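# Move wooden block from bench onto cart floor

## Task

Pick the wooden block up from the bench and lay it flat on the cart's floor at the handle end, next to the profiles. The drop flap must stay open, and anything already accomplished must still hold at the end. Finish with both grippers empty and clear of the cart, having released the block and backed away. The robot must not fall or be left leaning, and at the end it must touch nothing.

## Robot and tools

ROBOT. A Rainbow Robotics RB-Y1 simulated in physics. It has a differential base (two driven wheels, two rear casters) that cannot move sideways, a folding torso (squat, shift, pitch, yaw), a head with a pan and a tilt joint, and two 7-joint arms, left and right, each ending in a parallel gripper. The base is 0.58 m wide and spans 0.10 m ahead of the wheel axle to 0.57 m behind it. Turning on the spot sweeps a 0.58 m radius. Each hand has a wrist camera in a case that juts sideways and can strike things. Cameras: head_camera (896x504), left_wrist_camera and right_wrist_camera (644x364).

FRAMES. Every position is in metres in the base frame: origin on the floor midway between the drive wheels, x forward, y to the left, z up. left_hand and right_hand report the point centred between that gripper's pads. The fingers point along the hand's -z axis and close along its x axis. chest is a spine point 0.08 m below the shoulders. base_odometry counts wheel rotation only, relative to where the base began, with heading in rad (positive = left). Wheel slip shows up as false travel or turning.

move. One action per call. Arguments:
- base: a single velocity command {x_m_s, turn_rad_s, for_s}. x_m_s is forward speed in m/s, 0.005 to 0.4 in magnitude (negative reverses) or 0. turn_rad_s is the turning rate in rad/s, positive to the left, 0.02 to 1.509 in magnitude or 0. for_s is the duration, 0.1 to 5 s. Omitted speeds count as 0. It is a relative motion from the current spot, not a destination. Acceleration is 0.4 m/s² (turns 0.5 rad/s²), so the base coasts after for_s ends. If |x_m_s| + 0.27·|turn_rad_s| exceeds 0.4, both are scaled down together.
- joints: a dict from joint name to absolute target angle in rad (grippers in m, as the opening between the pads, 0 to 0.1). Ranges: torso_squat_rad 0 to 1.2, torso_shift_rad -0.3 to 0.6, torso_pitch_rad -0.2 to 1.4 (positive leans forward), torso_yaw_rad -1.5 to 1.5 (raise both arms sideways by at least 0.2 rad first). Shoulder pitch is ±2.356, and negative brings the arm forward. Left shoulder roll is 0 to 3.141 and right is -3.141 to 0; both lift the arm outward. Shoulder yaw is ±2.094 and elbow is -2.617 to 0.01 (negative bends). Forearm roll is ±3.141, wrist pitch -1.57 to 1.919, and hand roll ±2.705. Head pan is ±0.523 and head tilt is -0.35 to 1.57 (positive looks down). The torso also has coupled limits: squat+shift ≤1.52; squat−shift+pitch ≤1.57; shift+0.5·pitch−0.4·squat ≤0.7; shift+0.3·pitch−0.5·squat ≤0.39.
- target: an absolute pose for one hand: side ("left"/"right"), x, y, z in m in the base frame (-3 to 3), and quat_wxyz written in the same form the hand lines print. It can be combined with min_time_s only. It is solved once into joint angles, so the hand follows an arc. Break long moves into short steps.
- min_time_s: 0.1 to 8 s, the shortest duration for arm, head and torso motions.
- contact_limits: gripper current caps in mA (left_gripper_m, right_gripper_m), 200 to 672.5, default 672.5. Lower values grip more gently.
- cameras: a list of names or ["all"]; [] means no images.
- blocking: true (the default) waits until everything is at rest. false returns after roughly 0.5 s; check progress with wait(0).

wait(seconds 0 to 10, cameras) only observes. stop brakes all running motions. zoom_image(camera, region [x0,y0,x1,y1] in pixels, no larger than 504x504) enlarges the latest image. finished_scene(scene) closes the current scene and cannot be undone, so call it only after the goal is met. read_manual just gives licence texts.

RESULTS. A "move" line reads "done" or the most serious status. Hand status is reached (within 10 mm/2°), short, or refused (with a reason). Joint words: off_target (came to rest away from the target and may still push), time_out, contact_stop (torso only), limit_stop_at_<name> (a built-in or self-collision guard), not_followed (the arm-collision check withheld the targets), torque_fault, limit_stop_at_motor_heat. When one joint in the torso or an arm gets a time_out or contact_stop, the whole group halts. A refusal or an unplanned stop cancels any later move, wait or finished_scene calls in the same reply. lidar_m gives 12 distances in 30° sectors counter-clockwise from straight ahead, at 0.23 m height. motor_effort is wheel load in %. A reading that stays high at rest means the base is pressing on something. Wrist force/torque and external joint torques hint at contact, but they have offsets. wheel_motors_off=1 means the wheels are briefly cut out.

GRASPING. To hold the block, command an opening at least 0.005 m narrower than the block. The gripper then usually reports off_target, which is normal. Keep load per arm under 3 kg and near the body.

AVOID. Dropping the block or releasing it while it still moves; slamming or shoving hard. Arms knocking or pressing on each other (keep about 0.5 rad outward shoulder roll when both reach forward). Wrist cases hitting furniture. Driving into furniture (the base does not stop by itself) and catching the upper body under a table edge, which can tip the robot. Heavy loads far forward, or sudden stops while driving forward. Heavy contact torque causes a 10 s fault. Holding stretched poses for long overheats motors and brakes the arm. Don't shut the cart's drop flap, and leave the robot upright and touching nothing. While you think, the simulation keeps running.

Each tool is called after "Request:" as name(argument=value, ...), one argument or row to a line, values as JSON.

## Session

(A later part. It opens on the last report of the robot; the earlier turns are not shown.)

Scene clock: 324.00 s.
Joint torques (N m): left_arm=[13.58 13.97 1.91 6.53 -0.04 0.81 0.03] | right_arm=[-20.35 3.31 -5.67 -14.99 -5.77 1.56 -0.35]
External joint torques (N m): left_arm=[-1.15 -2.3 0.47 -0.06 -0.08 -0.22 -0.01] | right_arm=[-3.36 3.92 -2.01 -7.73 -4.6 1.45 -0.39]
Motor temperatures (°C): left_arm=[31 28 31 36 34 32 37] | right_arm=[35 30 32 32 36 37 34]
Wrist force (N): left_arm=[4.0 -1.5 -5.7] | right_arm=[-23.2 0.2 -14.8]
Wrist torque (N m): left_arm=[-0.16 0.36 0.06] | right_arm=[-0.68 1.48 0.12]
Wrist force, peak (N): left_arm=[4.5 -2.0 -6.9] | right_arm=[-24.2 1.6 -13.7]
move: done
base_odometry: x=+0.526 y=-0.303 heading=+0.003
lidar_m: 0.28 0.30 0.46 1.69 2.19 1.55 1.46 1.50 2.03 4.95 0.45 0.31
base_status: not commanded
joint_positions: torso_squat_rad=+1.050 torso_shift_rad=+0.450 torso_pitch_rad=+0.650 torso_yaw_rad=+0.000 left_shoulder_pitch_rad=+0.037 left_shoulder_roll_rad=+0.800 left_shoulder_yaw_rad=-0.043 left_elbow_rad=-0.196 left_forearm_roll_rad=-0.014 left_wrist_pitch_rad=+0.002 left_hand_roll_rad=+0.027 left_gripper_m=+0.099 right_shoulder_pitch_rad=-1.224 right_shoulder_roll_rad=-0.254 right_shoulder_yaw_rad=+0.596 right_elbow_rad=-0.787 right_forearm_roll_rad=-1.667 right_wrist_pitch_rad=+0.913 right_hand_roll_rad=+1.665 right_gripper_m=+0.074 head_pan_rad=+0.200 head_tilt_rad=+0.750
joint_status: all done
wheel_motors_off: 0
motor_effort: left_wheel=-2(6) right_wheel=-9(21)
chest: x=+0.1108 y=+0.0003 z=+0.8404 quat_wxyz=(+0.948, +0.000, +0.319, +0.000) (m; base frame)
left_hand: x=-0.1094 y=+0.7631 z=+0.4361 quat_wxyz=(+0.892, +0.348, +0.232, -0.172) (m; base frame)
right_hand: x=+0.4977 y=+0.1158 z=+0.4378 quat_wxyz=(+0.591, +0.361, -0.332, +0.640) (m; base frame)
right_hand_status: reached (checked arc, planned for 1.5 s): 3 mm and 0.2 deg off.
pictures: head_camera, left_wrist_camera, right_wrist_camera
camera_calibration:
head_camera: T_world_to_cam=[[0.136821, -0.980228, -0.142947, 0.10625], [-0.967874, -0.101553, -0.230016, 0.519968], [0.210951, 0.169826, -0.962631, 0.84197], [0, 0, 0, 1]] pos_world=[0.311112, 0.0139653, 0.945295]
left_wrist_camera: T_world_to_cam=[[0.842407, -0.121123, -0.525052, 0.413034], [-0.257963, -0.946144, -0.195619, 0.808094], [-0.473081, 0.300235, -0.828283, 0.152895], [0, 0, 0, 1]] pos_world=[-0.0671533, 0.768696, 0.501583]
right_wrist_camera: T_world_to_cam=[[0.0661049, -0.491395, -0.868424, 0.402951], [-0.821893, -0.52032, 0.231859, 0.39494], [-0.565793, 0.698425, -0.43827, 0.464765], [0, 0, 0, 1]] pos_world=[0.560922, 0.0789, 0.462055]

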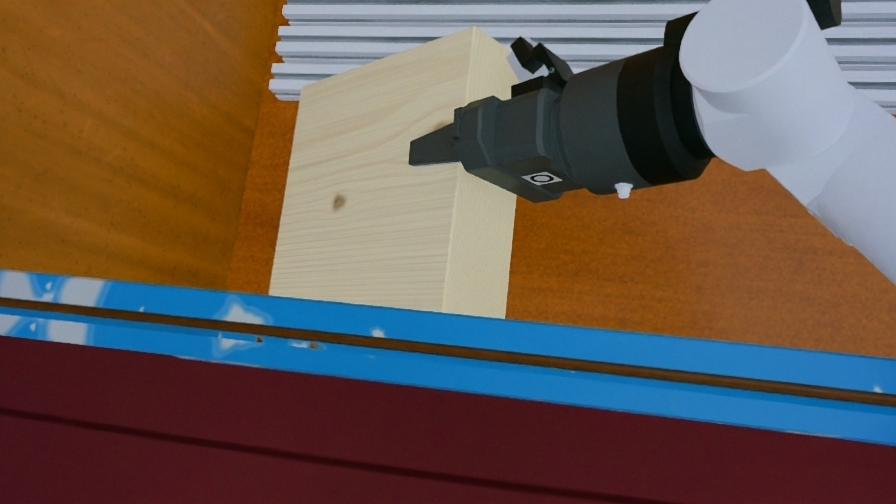

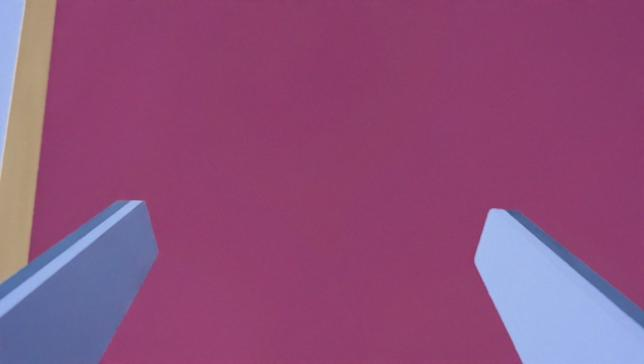

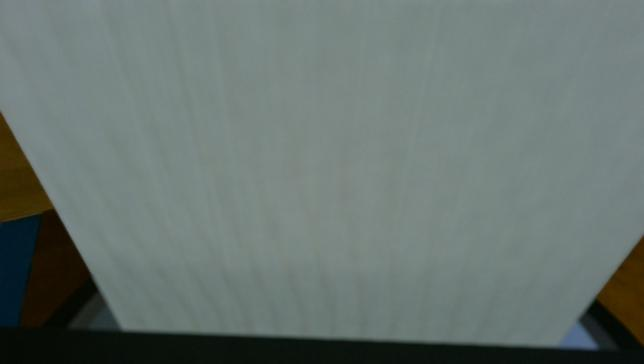

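Request:
move(
  joints={"right_gripper_m":0.1},
  cameras=["head_camera"],
)

Request:
move(
  target={"side":"right","x":0.498,"y":0.112,"z":0.423,"quat_wxyz":[0.6028,0.3374,-0.3119,0.6521]},
  min_time_s=2,
  cameras=["head_camera"],
)

Scene clock: 339.30 s.
Joint torques (N m): left_arm=[13.74 13.6 2.42 6.6 -0.04 0.8 -0.01] | right_arm=[-19.07 3.03 -5.94 -10.98 -2.85 0.27 -0.23]
External joint torques (N m): left_arm=[-0.99 -2.67 0.98 0.01 -0.09 -0.22 -0.04] | right_arm=[-2.08 3.62 -2.28 -3.72 -1.67 0.17 -0.27]
Motor temperatures (°C): left_arm=[31 28 31 36 34 32 37] | right_arm=[35 30 32 32 37 37 34]
Wrist force (N): left_arm=[4.8 -2.5 -5.2] | right_arm=[-12.0 2.8 -2.2]
Wrist torque (N m): left_arm=[-0.02 0.40 0.08] | right_arm=[-0.25 -0.22 -0.24]
Wrist force, peak (N): left_arm=[4.9 -2.8 -6.4] | right_arm=[-23.5 0.2 -15.0]
move: done
base_odometry: x=+0.526 y=-0.303 heading=+0.003
lidar_m: 0.28 0.31 0.44 1.68 2.19 1.55 1.45 1.51 2.00 4.96 0.45 0.30
base_status: not commanded
joint_positions: torso_squat_rad=+1.050 torso_shift_rad=+0.450 torso_pitch_rad=+0.650 torso_yaw_rad=+0.000 left_shoulder_pitch_rad=+0.037 left_shoulder_roll_rad=+0.800 left_shoulder_yaw_rad=-0.043 left_elbow_rad=-0.196 left_forearm_roll_rad=-0.014 left_wrist_pitch_rad=+0.002 left_hand_roll_rad=+0.027 left_gripper_m=+0.099 right_shoulder_pitch_rad=-1.224 right_shoulder_roll_rad=-0.254 right_shoulder_yaw_rad=+0.596 right_elbow_rad=-0.788 right_forearm_roll_rad=-1.668 right_wrist_pitch_rad=+0.913 right_hand_roll_rad=+1.665 right_gripper_m=+0.099 head_pan_rad=+0.200 head_tilt_rad=+0.750
joint_status: all done
wheel_motors_off: 0
motor_effort: left_wheel=+0(1) right_wheel=-7(10)
chest: x=+0.1108 y=+0.0001 z=+0.8404 quat_wxyz=(+0.948, +0.000, +0.319, +0.000) (m; base frame)
left_hand: x=-0.1094 y=+0.7631 z=+0.4364 quat_wxyz=(+0.892, +0.348, +0.232, -0.172) (m; base frame)
right_hand: x=+0.4977 y=+0.1162 z=+0.4383 quat_wxyz=(+0.591, +0.362, -0.333, +0.640) (m; base frame)
pictures: head_camera
camera_calibration:
head_camera: T_world_to_cam=[[0.136748, -0.980198, -0.143222, 0.106376], [-0.967882, -0.101418, -0.23004, 0.519979], [0.210959, 0.17008, -0.962585, 0.841948], [0, 0, 0, 1]] pos_world=[0.311115, 0.0138061, 0.945297]

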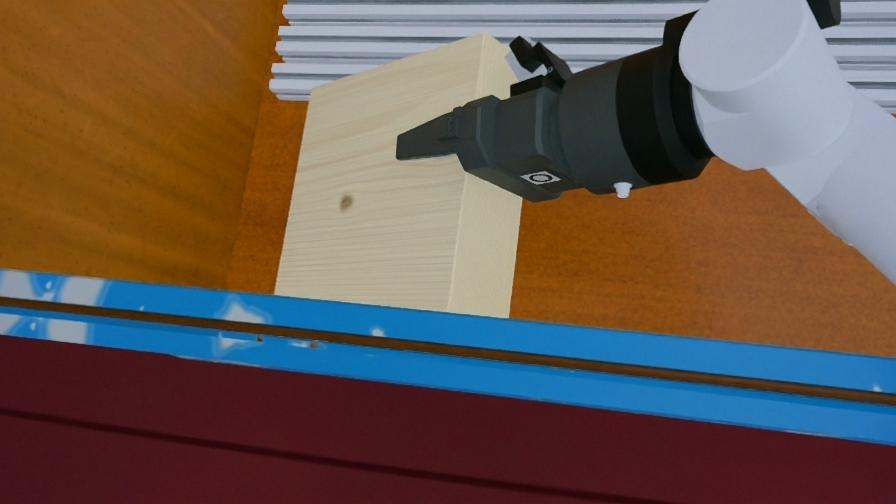

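Scene clock: 341.63 s.
Joint torques (N m): left_arm=[13.94 13.87 2.3 6.62 -0.15 0.92 -0.03] | right_arm=[-23.29 3.2 -3.84 -9.67 -1.93 -0.31 -0.11]
External joint torques (N m): left_arm=[-0.79 -2.4 0.86 0.03 -0.19 -0.11 -0.06] | right_arm=[-6.2 3.78 -0.15 -2.59 -0.85 -0.33 -0.15]
Motor temperatures (°C): left_arm=[31 28 31 36 34 32 37] | right_arm=[35 30 32 32 37 37 34]
Wrist force (N): left_arm=[4.7 -2.0 -5.5] | right_arm=[-11.9 3.5 -7.2]
Wrist torque (N m): left_arm=[-0.11 0.42 0.03] | right_arm=[-0.23 -0.52 -0.28]
Wrist force, peak (N): left_arm=[4.9 -1.8 -6.6] | right_arm=[-12.7 3.0 -7.7]
move: done
base_odometry: x=+0.526 y=-0.303 heading=+0.003
lidar_m: 0.29 0.30 0.45 1.69 2.18 1.55 1.45 1.49 2.00 4.95 0.44 0.31
base_status: not commanded
joint_positions: torso_squat_rad=+1.050 torso_shift_rad=+0.450 torso_pitch_rad=+0.650 torso_yaw_rad=+0.000 left_shoulder_pitch_rad=+0.037 left_shoulder_roll_rad=+0.800 left_shoulder_yaw_rad=-0.043 left_elbow_rad=-0.196 left_forearm_roll_rad=-0.014 left_wrist_pitch_rad=+0.002 left_hand_roll_rad=+0.027 left_gripper_m=+0.099 right_shoulder_pitch_rad=-1.239 right_shoulder_roll_rad=-0.252 right_shoulder_yaw_rad=+0.634 right_elbow_rad=-0.767 right_forearm_roll_rad=-1.613 right_wrist_pitch_rad=+0.883 right_hand_roll_rad=+1.617 right_gripper_m=+0.099 head_pan_rad=+0.200 head_tilt_rad=+0.750
joint_status: all done
wheel_motors_off: 0
motor_effort: left_wheel=+0(1) right_wheel=-5(8)
chest: x=+0.1108 y=+0.0001 z=+0.8404 quat_wxyz=(+0.948, +0.000, +0.319, +0.000) (m; base frame)
left_hand: x=-0.1094 y=+0.7631 z=+0.4364 quat_wxyz=(+0.892, +0.348, +0.232, -0.172) (m; base frame)
right_hand: x=+0.4977 y=+0.1111 z=+0.4221 quat_wxyz=(+0.604, +0.337, -0.311, +0.652) (m; base frame)
right_hand_status: reached (checked arc, planned for 2.0 s): 1 mm and 0.1 deg off.
pictures: head_camera
camera_calibration:
head_camera: T_world_to_cam=[[0.136703, -0.980192, -0.143306, 0.106414], [-0.967898, -0.101362, -0.229999, 0.519953], [0.210918, 0.170148, -0.962582, 0.841944], [0, 0, 0, 1]] pos_world=[0.311133, 0.0137547, 0.945279]

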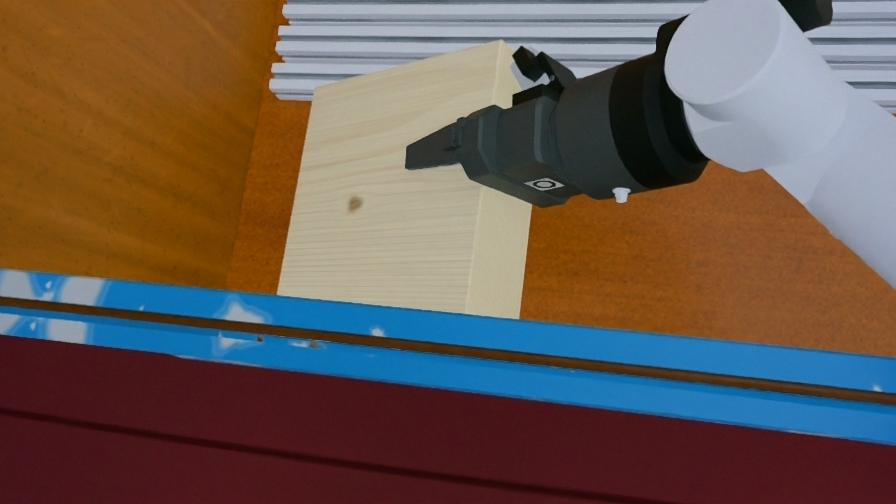

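Request:
move(
  target={"side":"right","x":0.498,"y":0.109,"z":0.408,"quat_wxyz":[0.6101,0.3219,-0.2976,0.6600]},
  min_time_s=2,
  cameras=["head_camera"],
)

Request:
move(
  target={"side":"right","x":0.498,"y":0.103,"z":0.391,"quat_wxyz":[0.6271,0.2810,-0.2598,0.6784]},
  min_time_s=2,
  cameras=["head_camera","right_wrist_camera"],
)

Scene clock: 345.27 s.
Joint torques (N m): left_arm=[13.54 13.62 2.33 6.51 -0.03 0.79 0.04] | right_arm=[-20.9 8.64 -1.26 -9.38 -1.66 0.58 0.49]
External joint torques (N m): left_arm=[-1.19 -2.65 0.89 -0.08 -0.07 -0.23 0.01] | right_arm=[-3.65 9.16 2.19 -2.54 -0.64 0.55 0.45]
Motor temperatures (°C): left_arm=[31 28 31 36 34 32 37] | right_arm=[35 30 32 32 36 37 34]
Wrist force (N): left_arm=[4.5 -2.4 -5.4] | right_arm=[-12.0 0.0 4.4]
Wrist torque (N m): left_arm=[-0.02 0.40 0.04] | right_arm=[-0.45 -0.65 -0.32]
Wrist force, peak (N): left_arm=[5.0 -2.9 -6.2] | right_arm=[-13.0 3.8 -7.2]
move: done
base_odometry: x=+0.526 y=-0.303 heading=+0.003
lidar_m: 0.29 0.30 0.45 1.68 2.20 1.56 1.46 1.50 1.99 4.97 0.44 0.31
base_status: not commanded
joint_positions: torso_squat_rad=+1.050 torso_shift_rad=+0.450 torso_pitch_rad=+0.650 torso_yaw_rad=+0.000 left_shoulder_pitch_rad=+0.037 left_shoulder_roll_rad=+0.800 left_shoulder_yaw_rad=-0.043 left_elbow_rad=-0.196 left_forearm_roll_rad=-0.014 left_wrist_pitch_rad=+0.002 left_hand_roll_rad=+0.027 left_gripper_m=+0.099 right_shoulder_pitch_rad=-1.262 right_shoulder_roll_rad=-0.230 right_shoulder_yaw_rad=+0.647 right_elbow_rad=-0.697 right_forearm_roll_rad=-1.592 right_wrist_pitch_rad=+0.867 right_hand_roll_rad=+1.627 right_gripper_m=+0.099 head_pan_rad=+0.200 head_tilt_rad=+0.750
joint_status: all done
wheel_motors_off: 0
motor_effort: left_wheel=+0(1) right_wheel=+0(7)
chest: x=+0.1108 y=+0.0001 z=+0.8404 quat_wxyz=(+0.948, +0.000, +0.319, +0.000) (m; base frame)
left_hand: x=-0.1093 y=+0.7631 z=+0.4365 quat_wxyz=(+0.892, +0.348, +0.232, -0.172) (m; base frame)
right_hand: x=+0.4986 y=+0.1074 z=+0.4073 quat_wxyz=(+0.611, +0.321, -0.297, +0.659) (m; base frame)
right_hand_status: reached (checked arc, planned for 2.0 s): 2 mm and 0.2 deg off.
pictures: head_camera
camera_calibration:
head_camera: T_world_to_cam=[[0.136612, -0.980195, -0.143369, 0.106435], [-0.967907, -0.101257, -0.230006, 0.519955], [0.210934, 0.17019, -0.962571, 0.841941], [0, 0, 0, 1]] pos_world=[0.311134, 0.0136861, 0.94528]

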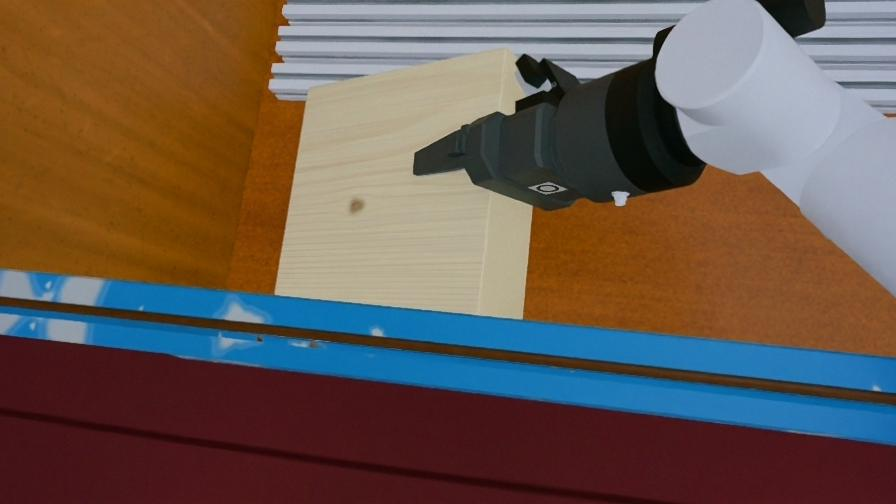

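Scene clock: 347.60 s.
Joint torques (N m): left_arm=[13.53 13.78 2.21 6.57 -0.04 0.84 0.01] | right_arm=[-23.5 5.39 -3.45 -9.79 -1.91 -0.47 -0.15]
External joint torques (N m): left_arm=[-1.2 -2.5 0.77 -0.02 -0.09 -0.19 -0.03] | right_arm=[-6.01 5.81 0.15 -3.23 -1.06 -0.3 -0.19]
Motor temperatures (°C): left_arm=[31 28 31 36 34 32 37] | right_arm=[35 30 32 32 36 37 34]
Wrist force (N): left_arm=[4.2 -2.3 -6.1] | right_arm=[-12.6 1.8 -5.8]
Wrist torque (N m): left_arm=[-0.06 0.41 0.06] | right_arm=[-0.25 -0.41 -0.17]
Wrist force, peak (N): left_arm=[5.5 -1.7 -6.4] | right_arm=[-12.7 2.6 -6.7]
move: done
base_odometry: x=+0.526 y=-0.303 heading=+0.003
lidar_m: 0.29 0.31 0.44 1.68 2.18 1.56 1.45 1.51 2.01 4.97 0.42 0.30
base_status: not commanded
joint_positions: torso_squat_rad=+1.050 torso_shift_rad=+0.450 torso_pitch_rad=+0.650 torso_yaw_rad=+0.000 left_shoulder_pitch_rad=+0.037 left_shoulder_roll_rad=+0.800 left_shoulder_yaw_rad=-0.043 left_elbow_rad=-0.196 left_forearm_roll_rad=-0.014 left_wrist_pitch_rad=+0.002 left_hand_roll_rad=+0.027 left_gripper_m=+0.099 right_shoulder_pitch_rad=-1.293 right_shoulder_roll_rad=-0.226 right_shoulder_yaw_rad=+0.724 right_elbow_rad=-0.690 right_forearm_roll_rad=-1.486 right_wrist_pitch_rad=+0.831 right_hand_roll_rad=+1.494 right_gripper_m=+0.099 head_pan_rad=+0.200 head_tilt_rad=+0.750
joint_status: all done
wheel_motors_off: 0
motor_effort: left_wheel=-2(2) right_wheel=+0(2)
chest: x=+0.1108 y=+0.0001 z=+0.8404 quat_wxyz=(+0.948, +0.000, +0.319, +0.000) (m; base frame)
left_hand: x=-0.1093 y=+0.7631 z=+0.4365 quat_wxyz=(+0.892, +0.348, +0.232, -0.172) (m; base frame)
right_hand: x=+0.4979 y=+0.1017 z=+0.3901 quat_wxyz=(+0.628, +0.281, -0.259, +0.678) (m; base frame)
right_hand_status: reached (checked arc, planned for 2.0 s): 2 mm and 0.1 deg off.
pictures: head_camera, right_wrist_camera
camera_calibration:
head_camera: T_world_to_cam=[[0.136599, -0.980197, -0.143369, 0.106433], [-0.967908, -0.101245, -0.230006, 0.519954], [0.210935, 0.170187, -0.962571, 0.841941], [0, 0, 0, 1]] pos_world=[0.311134, 0.0136804, 0.94528]
right_wrist_camera: T_world_to_cam=[[0.0814367, -0.684065, -0.72486, 0.310524], [-0.828236, -0.451015, 0.332581, 0.355606], [-0.55443, 0.573271, -0.603297, 0.525289], [0, 0, 0, 1]] pos_world=[0.560474, 0.0716688, 0.423724]

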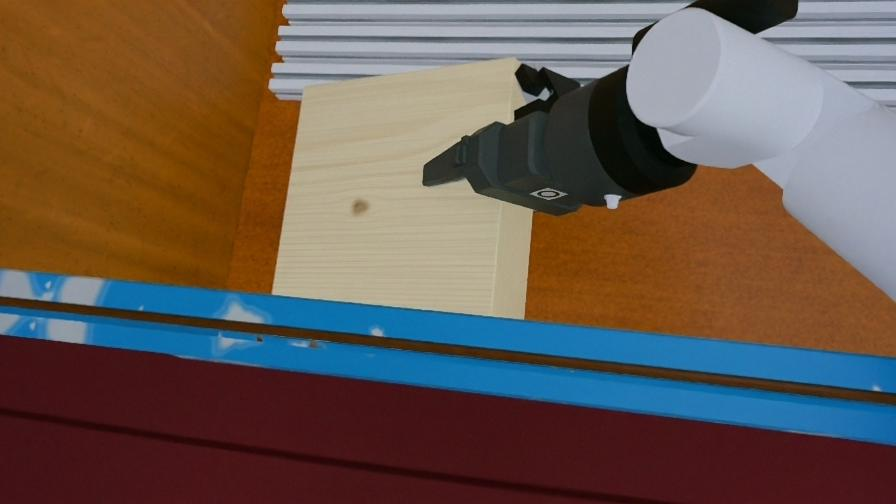

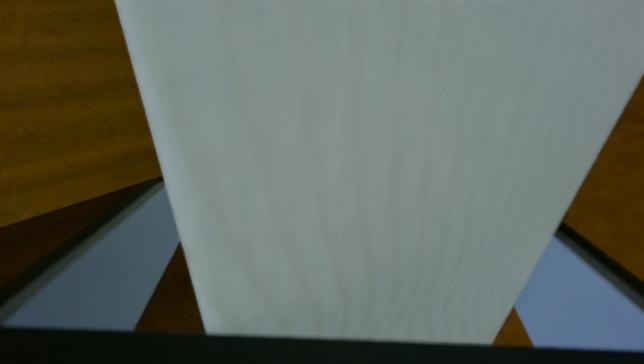

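Request:
move(
  target={"side":"right","x":0.498,"y":0.097,"z":0.374,"quat_wxyz":[0.6379,0.2511,-0.2322,0.6900]},
  min_time_s=2,
  cameras=["head_camera"],
)

Request:
move(
  target={"side":"right","x":0.498,"y":0.088,"z":0.365,"quat_wxyz":[0.6456,0.2269,-0.2098,0.6984]},
  min_time_s=2,
  cameras=["head_camera","right_wrist_camera"],
)

Scene clock: 351.73 s.
Joint torques (N m): left_arm=[13.21 13.85 2.33 6.49 0.11 0.88 0.03] | right_arm=[-8.97 -4.2 7.64 6.85 9.06 0.38 0.56]
External joint torques (N m): left_arm=[-1.49 -2.45 0.88 -0.09 0.06 -0.15 0] | right_arm=[8.82 -4 11.04 13.1 9.79 0.62 0.53]
Motor temperatures (°C): left_arm=[31 28 31 36 34 32 37] | right_arm=[35 30 32 32 36 37 34]
Wrist force (N): left_arm=[4.3 -2.6 -5.9] | right_arm=[12.4 4.8 28.3]
Wrist torque (N m): left_arm=[0.02 0.36 0.04] | right_arm=[-0.18 -8.38 -1.03]
Wrist force, peak (N): left_arm=[4.8 -2.4 -6.4] | right_arm=[12.1 5.2 31.0]
move: done
base_odometry: x=+0.526 y=-0.303 heading=+0.003
lidar_m: 0.28 0.31 0.47 1.68 2.18 1.56 1.44 1.50 2.01 4.97 0.44 0.31
base_status: not commanded
joint_positions: torso_squat_rad=+1.050 torso_shift_rad=+0.450 torso_pitch_rad=+0.649 torso_yaw_rad=+0.000 left_shoulder_pitch_rad=+0.037 left_shoulder_roll_rad=+0.800 left_shoulder_yaw_rad=-0.043 left_elbow_rad=-0.196 left_forearm_roll_rad=-0.014 left_wrist_pitch_rad=+0.002 left_hand_roll_rad=+0.027 left_gripper_m=+0.099 right_shoulder_pitch_rad=-1.329 right_shoulder_roll_rad=-0.195 right_shoulder_yaw_rad=+0.764 right_elbow_rad=-0.627 right_forearm_roll_rad=-1.426 right_wrist_pitch_rad=+0.808 right_hand_roll_rad=+1.440 right_gripper_m=+0.099 head_pan_rad=+0.200 head_tilt_rad=+0.750
joint_status: all done
wheel_motors_off: 0
motor_effort: left_wheel=-2(3) right_wheel=+1(2)
chest: x=+0.1104 y=-0.0001 z=+0.8407 quat_wxyz=(+0.948, +0.000, +0.319, +0.000) (m; base frame)
left_hand: x=-0.1092 y=+0.7631 z=+0.4368 quat_wxyz=(+0.892, +0.348, +0.232, -0.172) (m; base frame)
right_hand: x=+0.4991 y=+0.0996 z=+0.3775 quat_wxyz=(+0.637, +0.252, -0.236, +0.689) (m; base frame)
right_hand_status: reached (checked arc, planned for 2.0 s): 5 mm and 0.5 deg off.
pictures: head_camera
camera_calibration:
head_camera: T_world_to_cam=[[0.13672, -0.980138, -0.143655, 0.106589], [-0.967632, -0.101084, -0.231236, 0.520534], [0.212122, 0.170619, -0.962234, 0.841901], [0, 0, 0, 1]] pos_world=[0.310527, 0.0134452, 0.945784]

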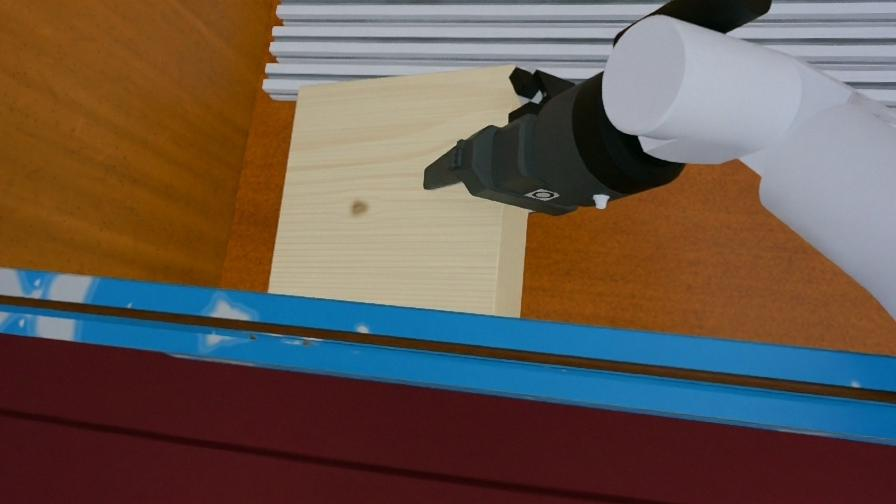

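Scene clock: 354.07 s.
Joint torques (N m): left_arm=[13.69 13.95 2.58 6.76 -0.07 0.87 -0.05] | right_arm=[-19.59 1.37 -2.19 -5.61 -0.51 -0.32 -0.31]
External joint torques (N m): left_arm=[-1.03 -2.33 1.14 0.17 -0.11 -0.16 -0.09] | right_arm=[-1.77 1.66 1.18 0.33 0.12 -0.02 -0.34]
Motor temperatures (°C): left_arm=[31 28 31 36 34 32 37] | right_arm=[35 30 32 32 37 37 34]
Wrist force (N): left_arm=[4.0 -2.2 -6.5] | right_arm=[-3.2 2.3 -2.7]
Wrist torque (N m): left_arm=[-0.08 0.33 0.06] | right_arm=[-0.26 -0.10 -0.07]
Wrist force, peak (N): left_arm=[4.0 -3.2 -7.2] | right_arm=[19.6 6.2 45.0]
move: done
base_odometry: x=+0.526 y=-0.303 heading=+0.003
lidar_m: 0.29 0.30 0.46 1.69 2.18 1.55 1.44 1.51 2.02 4.95 0.43 0.29
base_status: not commanded
joint_positions: torso_squat_rad=+1.050 torso_shift_rad=+0.450 torso_pitch_rad=+0.650 torso_yaw_rad=+0.000 left_shoulder_pitch_rad=+0.037 left_shoulder_roll_rad=+0.800 left_shoulder_yaw_rad=-0.043 left_elbow_rad=-0.196 left_forearm_roll_rad=-0.014 left_wrist_pitch_rad=+0.002 left_hand_roll_rad=+0.027 left_gripper_m=+0.099 right_shoulder_pitch_rad=-1.343 right_shoulder_roll_rad=-0.194 right_shoulder_yaw_rad=+0.808 right_elbow_rad=-0.608 right_forearm_roll_rad=-1.369 right_wrist_pitch_rad=+0.804 right_hand_roll_rad=+1.372 right_gripper_m=+0.099 head_pan_rad=+0.200 head_tilt_rad=+0.750
joint_status: all done
wheel_motors_off: 0
motor_effort: left_wheel=+1(13) right_wheel=+1(13)
chest: x=+0.1107 y=+0.0000 z=+0.8405 quat_wxyz=(+0.948, +0.000, +0.319, +0.000) (m; base frame)
left_hand: x=-0.1094 y=+0.7630 z=+0.4366 quat_wxyz=(+0.892, +0.348, +0.232, -0.172) (m; base frame)
right_hand: x=+0.4979 y=+0.0879 z=+0.3643 quat_wxyz=(+0.646, +0.227, -0.209, +0.698) (m; base frame)
right_hand_status: reached (checked arc, planned for 2.0 s): 1 mm and 0.1 deg off.
pictures: head_camera, right_wrist_camera
camera_calibration:
head_camera: T_world_to_cam=[[0.136784, -0.980153, -0.14349, 0.106504], [-0.967822, -0.101345, -0.230323, 0.520101], [0.21121, 0.170378, -0.962477, 0.841914], [0, 0, 0, 1]] pos_world=[0.310977, 0.0136565, 0.945397]
right_wrist_camera: T_world_to_cam=[[0.0902393, -0.78828, -0.608664, 0.244888], [-0.832437, -0.395202, 0.388411, 0.334746], [-0.546722, 0.471625, -0.691857, 0.55498], [0, 0, 0, 1]] pos_world=[0.559976, 0.0635902, 0.403002]

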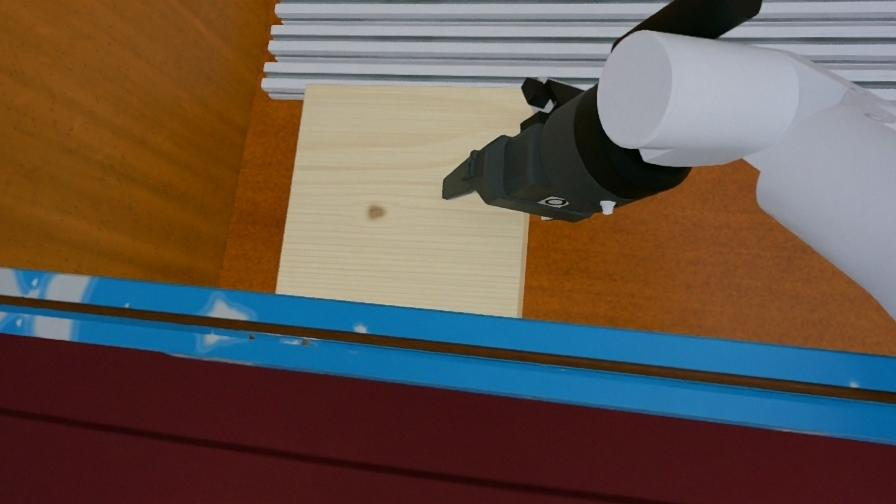

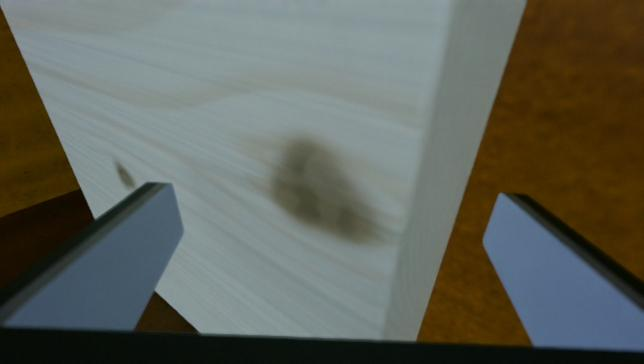

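Request:
move(
  target={"side":"right","x":0.500,"y":0.048,"z":0.42,"quat_wxyz":[0.6456,0.2269,-0.2098,0.6984]},
  min_time_s=2,
  cameras=["head_camera"],
)

Request:
move(
  target={"side":"right","x":0.500,"y":-0.03,"z":0.62,"quat_wxyz":[0.6456,0.2269,-0.2098,0.6984]},
  min_time_s=2,
  cameras=["head_camera"],
)

Request:
move(
  target={"side":"right","x":0.49,"y":-0.08,"z":0.86,"quat_wxyz":[0.6456,0.2269,-0.2098,0.6984]},
  min_time_s=2,
  cameras=["head_camera"],
)

Scene clock: 358.07 s.
Joint torques (N m): left_arm=[13.44 14.19 2.19 6.58 0.01 0.89 -0.08] | right_arm=[-16.56 -3.76 -4.77 -7.54 -0.51 -0.67 -0.25]
External joint torques (N m): left_arm=[-1.28 -2.1 0.75 0 -0.04 -0.13 -0.12] | right_arm=[0.54 -0.85 1.35 -1.03 0.08 -0.03 -0.28]
Motor temperatures (°C): left_arm=[31 28 31 36 34 32 37] | right_arm=[35 30 32 32 36 37 34]
Wrist force (N): left_arm=[3.5 -2.2 -5.8] | right_arm=[-3.2 2.7 -2.8]
Wrist torque (N m): left_arm=[-0.09 0.34 0.05] | right_arm=[-0.33 -0.07 -0.11]
Wrist force, peak (N): left_arm=[4.9 -2.8 -6.4] | right_arm=[-3.3 2.8 -3.1]
move: done
base_odometry: x=+0.526 y=-0.303 heading=+0.003
lidar_m: 0.27 0.30 0.45 1.69 2.17 1.55 1.46 1.51 2.01 4.98 0.45 0.31
base_status: not commanded
joint_positions: torso_squat_rad=+1.050 torso_shift_rad=+0.450 torso_pitch_rad=+0.650 torso_yaw_rad=+0.000 left_shoulder_pitch_rad=+0.037 left_shoulder_roll_rad=+0.800 left_shoulder_yaw_rad=-0.043 left_elbow_rad=-0.196 left_forearm_roll_rad=-0.014 left_wrist_pitch_rad=+0.002 left_hand_roll_rad=+0.027 left_gripper_m=+0.099 right_shoulder_pitch_rad=-1.243 right_shoulder_roll_rad=-0.479 right_shoulder_yaw_rad=+0.834 right_elbow_rad=-1.155 right_forearm_roll_rad=-1.270 right_wrist_pitch_rad=+0.928 right_hand_roll_rad=+1.051 right_gripper_m=+0.099 head_pan_rad=+0.200 head_tilt_rad=+0.750
joint_status: all done
wheel_motors_off: 0
motor_effort: left_wheel=+1(2) right_wheel=+0(2)
chest: x=+0.1107 y=+0.0000 z=+0.8405 quat_wxyz=(+0.948, +0.000, +0.319, +0.000) (m; base frame)
left_hand: x=-0.1094 y=+0.7630 z=+0.4366 quat_wxyz=(+0.892, +0.348, +0.232, -0.172) (m; base frame)
right_hand: x=+0.5001 y=+0.0483 z=+0.4203 quat_wxyz=(+0.645, +0.228, -0.210, +0.698) (m; base frame)
right_hand_status: reached (checked arc, planned for 2.0 s): 0 mm and 0.2 deg off.
pictures: head_camera
camera_calibration:
head_camera: T_world_to_cam=[[0.136784, -0.980153, -0.14349, 0.106504], [-0.967823, -0.101345, -0.230323, 0.520101], [0.21121, 0.170377, -0.962477, 0.841914], [0, 0, 0, 1]] pos_world=[0.310977, 0.0136569, 0.945396]

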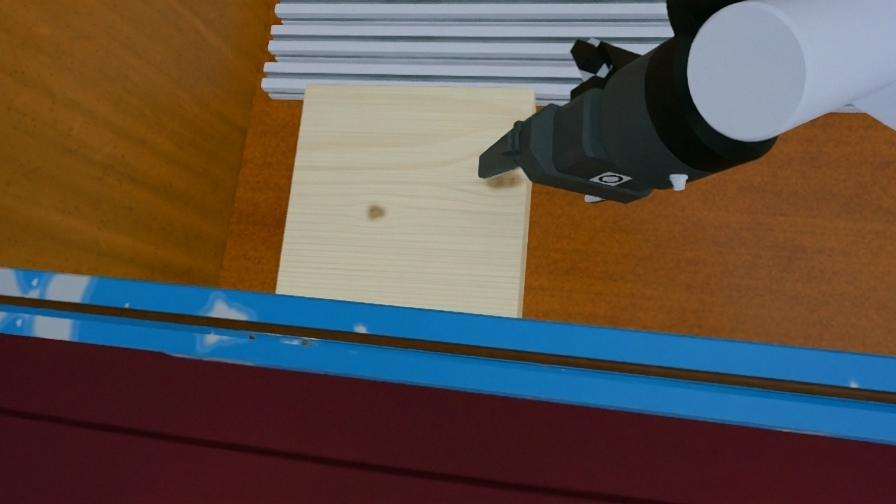

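Scene clock: 360.40 s.
Joint torques (N m): left_arm=[13.5 14.05 2.12 6.65 -0.06 0.84 -0.02] | right_arm=[-18.3 -8.75 -10.53 -5.2 -0.8 -0.84 -0.09]
External joint torques (N m): left_arm=[-1.22 -2.23 0.67 0.06 -0.11 -0.19 -0.05] | right_arm=[-1.96 -0.84 -1.15 -0.78 -0.36 0.12 -0.12]
Motor temperatures (°C): left_arm=[31 28 31 36 34 32 37] | right_arm=[35 30 32 32 36 37 34]
Wrist force (N): left_arm=[3.4 -2.2 -5.8] | right_arm=[-2.8 2.7 -2.4]
Wrist torque (N m): left_arm=[-0.06 0.29 0.01] | right_arm=[-0.33 0.01 -0.07]
Wrist force, peak (N): left_arm=[4.6 -2.6 -6.2] | right_arm=[-3.5 2.9 -2.8]
move: done
base_odometry: x=+0.526 y=-0.303 heading=+0.003
lidar_m: 0.28 0.31 0.46 1.68 2.17 1.57 1.45 1.51 2.01 4.97 0.42 0.31
base_status: not commanded
joint_positions: torso_squat_rad=+1.050 torso_shift_rad=+0.450 torso_pitch_rad=+0.650 torso_yaw_rad=+0.000 left_shoulder_pitch_rad=+0.037 left_shoulder_roll_rad=+0.800 left_shoulder_yaw_rad=-0.043 left_elbow_rad=-0.196 left_forearm_roll_rad=-0.014 left_wrist_pitch_rad=+0.002 left_hand_roll_rad=+0.027 left_gripper_m=+0.099 right_shoulder_pitch_rad=-1.299 right_shoulder_roll_rad=-0.950 right_shoulder_yaw_rad=+0.627 right_elbow_rad=-1.855 right_forearm_roll_rad=-1.462 right_wrist_pitch_rad=+1.261 right_hand_roll_rad=+0.656 right_gripper_m=+0.099 head_pan_rad=+0.200 head_tilt_rad=+0.750
joint_status: all done
wheel_motors_off: 0
motor_effort: left_wheel=+1(2) right_wheel=+0(2)
chest: x=+0.1107 y=+0.0000 z=+0.8405 quat_wxyz=(+0.948, +0.000, +0.319, +0.000) (m; base frame)
left_hand: x=-0.1094 y=+0.7630 z=+0.4366 quat_wxyz=(+0.892, +0.348, +0.232, -0.172) (m; base frame)
right_hand: x=+0.4998 y=-0.0298 z=+0.6196 quat_wxyz=(+0.645, +0.227, -0.209, +0.699) (m; base frame)
right_hand_status: reached (checked arc, planned for 2.0 s): 0 mm and 0.1 deg off.
pictures: head_camera
camera_calibration:
head_camera: T_world_to_cam=[[0.136782, -0.980154, -0.143491, 0.106504], [-0.967825, -0.101345, -0.230313, 0.520095], [0.2112, 0.170377, -0.962479, 0.841915], [0, 0, 0, 1]] pos_world=[0.31098, 0.0136567, 0.945392]

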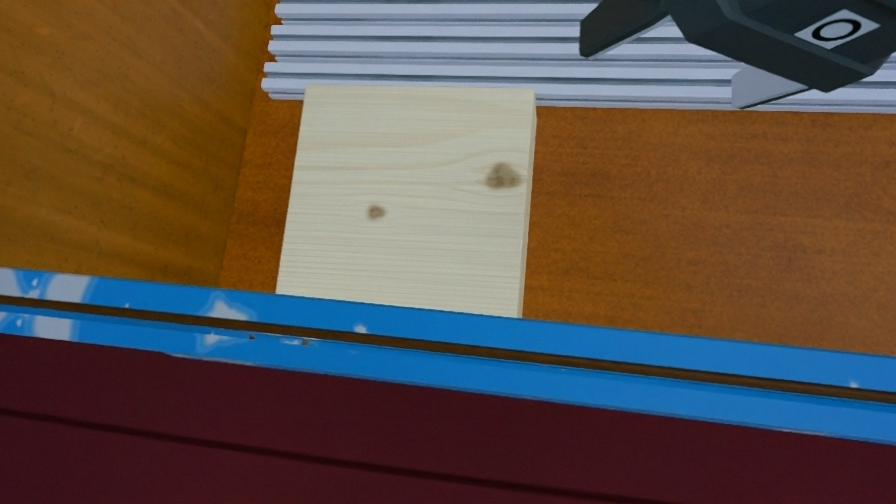

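Scene clock: 362.73 s.
Joint torques (N m): left_arm=[13.44 14.26 2.33 6.63 0 0.83 0.06] | right_arm=[-18.59 -10.16 -9.69 0.38 -0.58 -0.99 -0.1]
External joint torques (N m): left_arm=[-1.28 -2.02 0.88 0.04 -0.05 -0.2 0.03] | right_arm=[-2.01 -1.79 -1.06 0.54 -0.3 0.11 -0.13]
Motor temperatures (°C): left_arm=[31 28 31 36 34 32 37] | right_arm=[35 30 32 32 36 37 34]
Wrist force (N): left_arm=[4.5 -2.6 -5.4] | right_arm=[-2.7 2.8 -2.5]
Wrist torque (N m): left_arm=[0.02 0.40 0.07] | right_arm=[-0.33 0.00 -0.10]
Wrist force, peak (N): left_arm=[4.9 -2.7 -6.3] | right_arm=[-3.7 3.1 -3.0]
move: done
base_odometry: x=+0.526 y=-0.303 heading=+0.003
lidar_m: 0.29 0.30 0.45 1.71 2.19 1.57 1.45 1.51 2.00 4.97 0.43 0.30
base_status: not commanded
joint_positions: torso_squat_rad=+1.050 torso_shift_rad=+0.450 torso_pitch_rad=+0.650 torso_yaw_rad=+0.000 left_shoulder_pitch_rad=+0.037 left_shoulder_roll_rad=+0.800 left_shoulder_yaw_rad=-0.043 left_elbow_rad=-0.196 left_forearm_roll_rad=-0.014 left_wrist_pitch_rad=+0.002 left_hand_roll_rad=+0.027 left_gripper_m=+0.099 right_shoulder_pitch_rad=-1.729 right_shoulder_roll_rad=-1.164 right_shoulder_yaw_rad=+0.343 right_elbow_rad=-1.853 right_forearm_roll_rad=-1.930 right_wrist_pitch_rad=+1.672 right_hand_roll_rad=+0.414 right_gripper_m=+0.099 head_pan_rad=+0.200 head_tilt_rad=+0.750
joint_status: all done
wheel_motors_off: 0
motor_effort: left_wheel=+0(2) right_wheel=+1(3)
chest: x=+0.1107 y=+0.0000 z=+0.8405 quat_wxyz=(+0.948, +0.000, +0.319, +0.000) (m; base frame)
left_hand: x=-0.1094 y=+0.7630 z=+0.4366 quat_wxyz=(+0.892, +0.348, +0.232, -0.172) (m; base frame)
right_hand: x=+0.4897 y=-0.0799 z=+0.8598 quat_wxyz=(+0.645, +0.227, -0.210, +0.698) (m; base frame)
right_hand_status: reached (checked arc, planned for 2.0 s): 0 mm and 0.1 deg off.
pictures: head_camera
camera_calibration:
head_camera: T_world_to_cam=[[0.136782, -0.980154, -0.143491, 0.106504], [-0.967825, -0.101345, -0.230311, 0.520094], [0.211198, 0.170377, -0.96248, 0.841915], [0, 0, 0, 1]] pos_world=[0.310981, 0.0136566, 0.945392]

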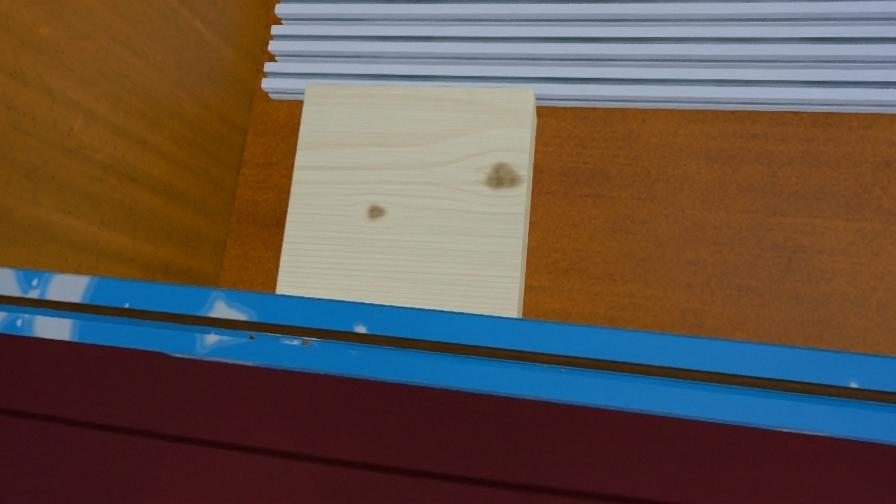

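Request:
zoom_image(
  camera="head_camera",
  region=[250, 60, 600, 340],
)

Request:
move(
  joints={"head_pan_rad":0.3,"head_tilt_rad":1.05},
  cameras=["head_camera"],
)

Scaled by 1.440 from the camera's 896x504 image, which has a finer 1280x720 frame.

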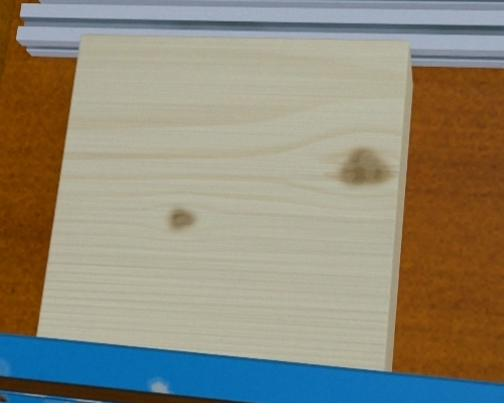

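Scene clock: 365.67 s.
Joint torques (N m): left_arm=[13.47 13.8 2.28 6.55 -0.04 0.85 -0.05] | right_arm=[-18.47 -9.66 -9.6 0.32 -0.42 -0.99 -0.23]
External joint torques (N m): left_arm=[-1.25 -2.49 0.83 -0.04 -0.08 -0.17 -0.08] | right_arm=[-1.89 -1.29 -0.97 0.48 -0.14 0.1 -0.26]
Motor temperatures (°C): left_arm=[31 28 31 36 34 32 37] | right_arm=[35 30 32 32 36 36 34]
Wrist force (N): left_arm=[4.0 -1.7 -6.0] | right_arm=[-2.6 2.9 -3.2]
Wrist torque (N m): left_arm=[-0.13 0.34 0.08] | right_arm=[-0.34 0.02 -0.10]
Wrist force, peak (N): left_arm=[4.7 -2.5 -6.5] | right_arm=[-3.4 3.2 -3.1]
move: done
base_odometry: x=+0.526 y=-0.303 heading=+0.003
lidar_m: 0.28 0.31 0.46 1.69 2.18 1.56 1.44 1.50 2.02 4.97 0.43 0.30
base_status: not commanded
joint_positions: torso_squat_rad=+1.050 torso_shift_rad=+0.450 torso_pitch_rad=+0.650 torso_yaw_rad=+0.000 left_shoulder_pitch_rad=+0.037 left_shoulder_roll_rad=+0.800 left_shoulder_yaw_rad=-0.043 left_elbow_rad=-0.196 left_forearm_roll_rad=-0.014 left_wrist_pitch_rad=+0.002 left_hand_roll_rad=+0.027 left_gripper_m=+0.099 right_shoulder_pitch_rad=-1.729 right_shoulder_roll_rad=-1.164 right_shoulder_yaw_rad=+0.343 right_elbow_rad=-1.853 right_forearm_roll_rad=-1.930 right_wrist_pitch_rad=+1.672 right_hand_roll_rad=+0.414 right_gripper_m=+0.099 head_pan_rad=+0.300 head_tilt_rad=+1.050
joint_status: all done
wheel_motors_off: 0
motor_effort: left_wheel=+1(1) right_wheel=+0(2)
chest: x=+0.1107 y=+0.0000 z=+0.8405 quat_wxyz=(+0.948, +0.000, +0.319, +0.000) (m; base frame)
left_hand: x=-0.1094 y=+0.7630 z=+0.4366 quat_wxyz=(+0.892, +0.348, +0.232, -0.172) (m; base frame)
right_hand: x=+0.4897 y=-0.0799 z=+0.8598 quat_wxyz=(+0.645, +0.227, -0.210, +0.698) (m; base frame)
pictures: head_camera
camera_calibration:
head_camera: T_world_to_cam=[[0.208279, -0.958434, -0.194999, 0.139489], [-0.973419, -0.222546, 0.0541173, 0.240916], [-0.0952641, 0.178544, -0.979309, 0.934919], [0, 0, 0, 1]] pos_world=[0.294524, 0.0203819, 0.929737]

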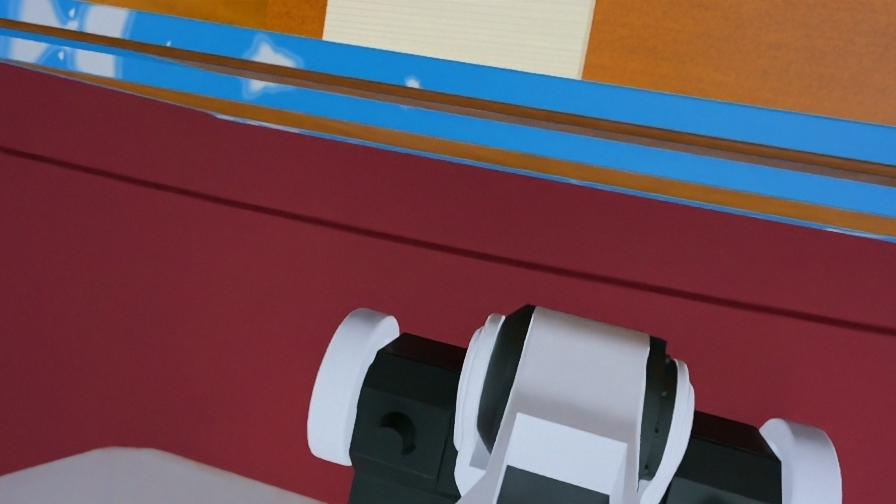

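Request:
move(
  joints={"torso_squat_rad":0.6,"torso_shift_rad":0.25,"torso_pitch_rad":0.6,"head_pan_rad":0.25,"head_tilt_rad":0.6},
  min_time_s=3,
  cameras=["head_camera"],
)

Request:
zoom_image(
  camera="head_camera",
  region=[200, 100, 700, 504],
)

Scene clock: 371.13 s.
Joint torques (N m): left_arm=[12.51 14.4 2.52 6.23 -0.08 0.79 -0.03] | right_arm=[-18.59 -9.57 -9.69 0.51 -0.55 -0.95 -0.2]
External joint torques (N m): left_arm=[-1.12 -2.51 1.02 0.08 -0.12 -0.15 -0.07] | right_arm=[-2.07 -1.45 -1.18 0.32 -0.36 0.18 -0.23]
Motor temperatures (°C): left_arm=[31 28 31 36 34 32 37] | right_arm=[35 30 32 31 36 36 34]
Wrist force (N): left_arm=[4.3 -2.1 -6.0] | right_arm=[-3.2 2.7 -2.6]
Wrist torque (N m): left_arm=[-0.05 0.39 0.07] | right_arm=[-0.28 -0.03 -0.09]
Wrist force, peak (N): left_arm=[4.9 -2.2 -6.8] | right_arm=[-3.2 3.6 -3.0]
move: done
base_odometry: x=+0.526 y=-0.303 heading=+0.003
lidar_m: 0.29 0.30 0.41 1.67 2.19 1.56 1.46 1.50 2.01 4.97 0.44 0.31
base_status: not commanded
joint_positions: torso_squat_rad=+0.600 torso_shift_rad=+0.250 torso_pitch_rad=+0.600 torso_yaw_rad=+0.000 left_shoulder_pitch_rad=+0.037 left_shoulder_roll_rad=+0.800 left_shoulder_yaw_rad=-0.043 left_elbow_rad=-0.196 left_forearm_roll_rad=-0.014 left_wrist_pitch_rad=+0.002 left_hand_roll_rad=+0.027 left_gripper_m=+0.099 right_shoulder_pitch_rad=-1.729 right_shoulder_roll_rad=-1.164 right_shoulder_yaw_rad=+0.343 right_elbow_rad=-1.853 right_forearm_roll_rad=-1.930 right_wrist_pitch_rad=+1.672 right_hand_roll_rad=+0.414 right_gripper_m=+0.099 head_pan_rad=+0.250 head_tilt_rad=+0.600
joint_status: all done
wheel_motors_off: 0
motor_effort: left_wheel=+1(2) right_wheel=+1(3)
chest: x=+0.0897 y=+0.0000 z=+1.0956 quat_wxyz=(+0.955, +0.000, +0.296, +0.000) (m; base frame)
left_hand: x=-0.1101 y=+0.7631 z=+0.6813 quat_wxyz=(+0.897, +0.352, +0.210, -0.164) (m; base frame)
right_hand: x=+0.4672 y=-0.0799 z=+1.1339 quat_wxyz=(+0.640, +0.210, -0.226, +0.704) (m; base frame)
pictures: head_camera
camera_calibration:
head_camera: T_world_to_cam=[[0.187761, -0.967967, -0.166691, 0.165708], [-0.90172, -0.102589, -0.419971, 0.774976], [0.389418, 0.229163, -0.892098, 0.972789], [0, 0, 0, 1]] pos_world=[0.288877, 0.0169764, 1.22091]

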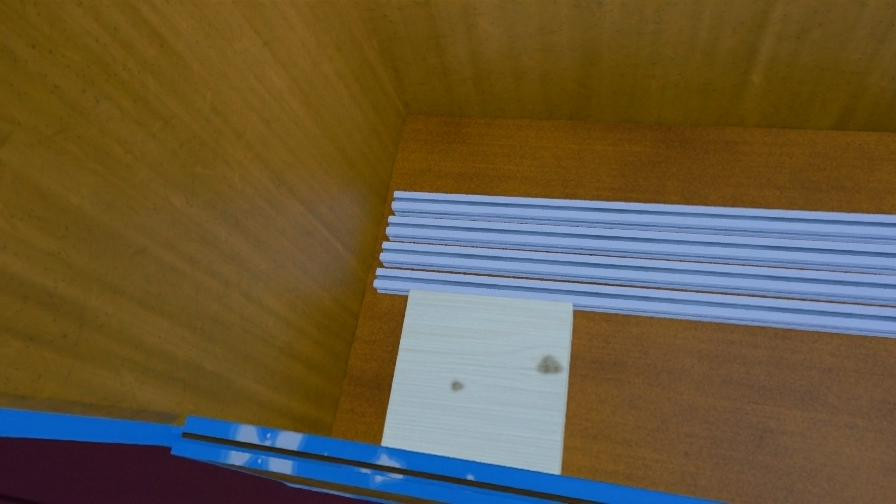

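Scaled by 1.008 from the camera's 896x504 image, which has a finer 1280x720 frame.

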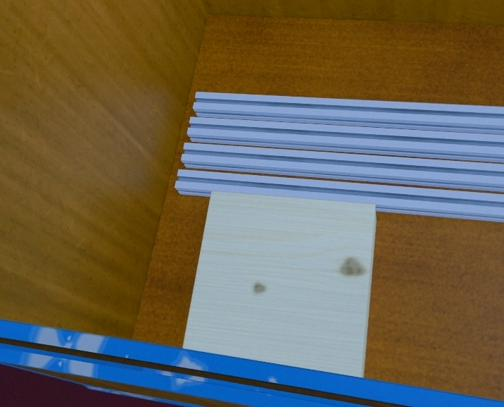

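Request:
move(
  joints={"torso_squat_rad":0.2,"torso_shift_rad":0.15,"torso_pitch_rad":0.7,"head_pan_rad":0.25,"head_tilt_rad":0.6},
  min_time_s=3,
  cameras=["head_camera","right_wrist_camera"],
)

Request:
zoom_image(
  camera="head_camera",
  region=[350, 250, 650, 504],
)

Scene clock: 375.73 s.
Joint torques (N m): left_arm=[14.51 13.46 2.16 6.96 -0.09 0.99 0.01] | right_arm=[-18.11 -9.63 -9.91 -0.16 -0.74 -0.93 -0.2]
External joint torques (N m): left_arm=[-1.28 -2.15 0.78 -0.04 -0.13 -0.12 -0.03] | right_arm=[-1.51 -1.05 -1.19 0.35 -0.38 0.13 -0.23]
Motor temperatures (°C): left_arm=[31 28 31 36 34 32 37] | right_arm=[35 30 32 31 36 36 34]
Wrist force (N): left_arm=[4.2 -1.6 -5.3] | right_arm=[-3.2 2.3 -2.9]
Wrist torque (N m): left_arm=[-0.11 0.30 0.05] | right_arm=[-0.28 -0.06 -0.13]
Wrist force, peak (N): left_arm=[5.0 -2.6 -6.5] | right_arm=[-3.8 3.0 -3.4]
move: done
base_odometry: x=+0.526 y=-0.303 heading=+0.003
lidar_m: 0.29 0.30 0.41 1.66 2.20 1.57 1.46 1.51 2.02 4.96 0.45 0.31
base_status: not commanded
joint_positions: torso_squat_rad=+0.200 torso_shift_rad=+0.150 torso_pitch_rad=+0.700 torso_yaw_rad=+0.000 left_shoulder_pitch_rad=+0.037 left_shoulder_roll_rad=+0.800 left_shoulder_yaw_rad=-0.043 left_elbow_rad=-0.196 left_forearm_roll_rad=-0.014 left_wrist_pitch_rad=+0.002 left_hand_roll_rad=+0.027 left_gripper_m=+0.099 right_shoulder_pitch_rad=-1.729 right_shoulder_roll_rad=-1.164 right_shoulder_yaw_rad=+0.343 right_elbow_rad=-1.853 right_forearm_roll_rad=-1.930 right_wrist_pitch_rad=+1.672 right_hand_roll_rad=+0.414 right_gripper_m=+0.099 head_pan_rad=+0.250 head_tilt_rad=+0.600
joint_status: all done
wheel_motors_off: 0
motor_effort: left_wheel=+0(1) right_wheel=+1(3)
chest: x=+0.0739 y=+0.0000 z=+1.1955 quat_wxyz=(+0.939, +0.000, +0.343, +0.000) (m; base frame)
left_hand: x=-0.1662 y=+0.7631 z=+0.8031 quat_wxyz=(+0.886, +0.343, +0.254, -0.181) (m; base frame)
right_hand: x=+0.4534 y=-0.0799 z=+1.1958 quat_wxyz=(+0.651, +0.245, -0.194, +0.692) (m; base frame)
pictures: head_camera, right_wrist_camera
camera_calibration:
head_camera: T_world_to_cam=[[0.170156, -0.96797, -0.184612, 0.208038], [-0.939168, -0.102578, -0.327783, 0.695266], [0.298347, 0.229156, -0.92654, 1.11588], [0, 0, 0, 1]] pos_world=[0.284653, 0.0169818, 1.30021]
right_wrist_camera: T_world_to_cam=[[0.0605569, -0.787628, -0.613168, 0.641607], [-0.812625, -0.395622, 0.42793, -0.147762], [-0.579632, 0.472362, -0.664004, 1.16675], [0, 0, 0, 1]] pos_world=[0.517355, -0.104237, 1.23137]

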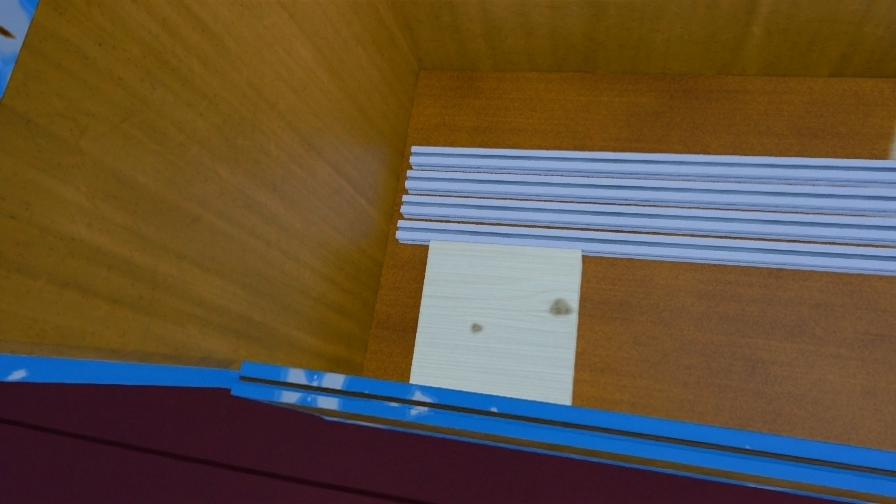

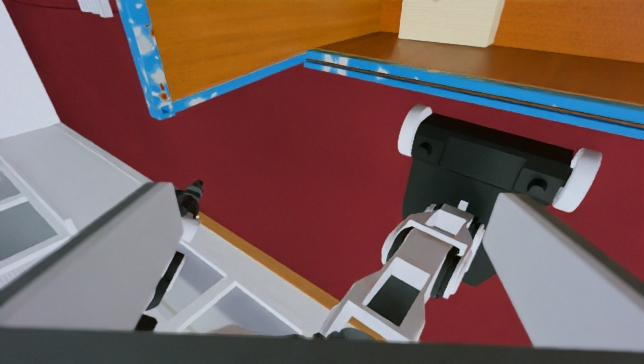

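Scaled by 1.680 from the camera's 896x504 image, which has a finer 1280x720 frame.

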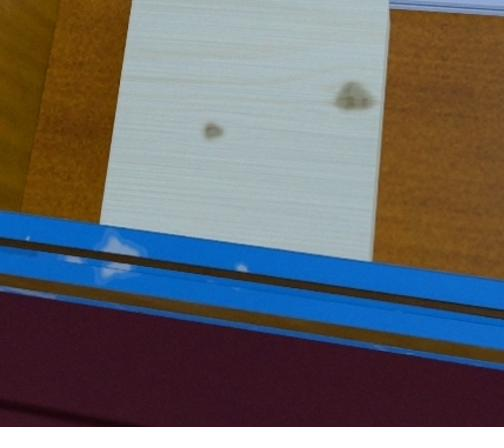

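Request:
zoom_image(
  camera="right_wrist_camera",
  region=[290, 0, 644, 130],
)

Scaled by 1.424 from the camera's 644x364 image, which has a finer 1265x715 frame.

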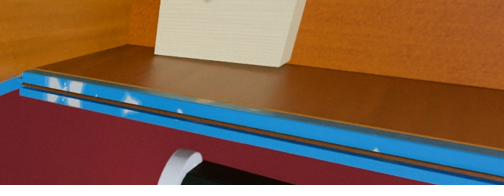

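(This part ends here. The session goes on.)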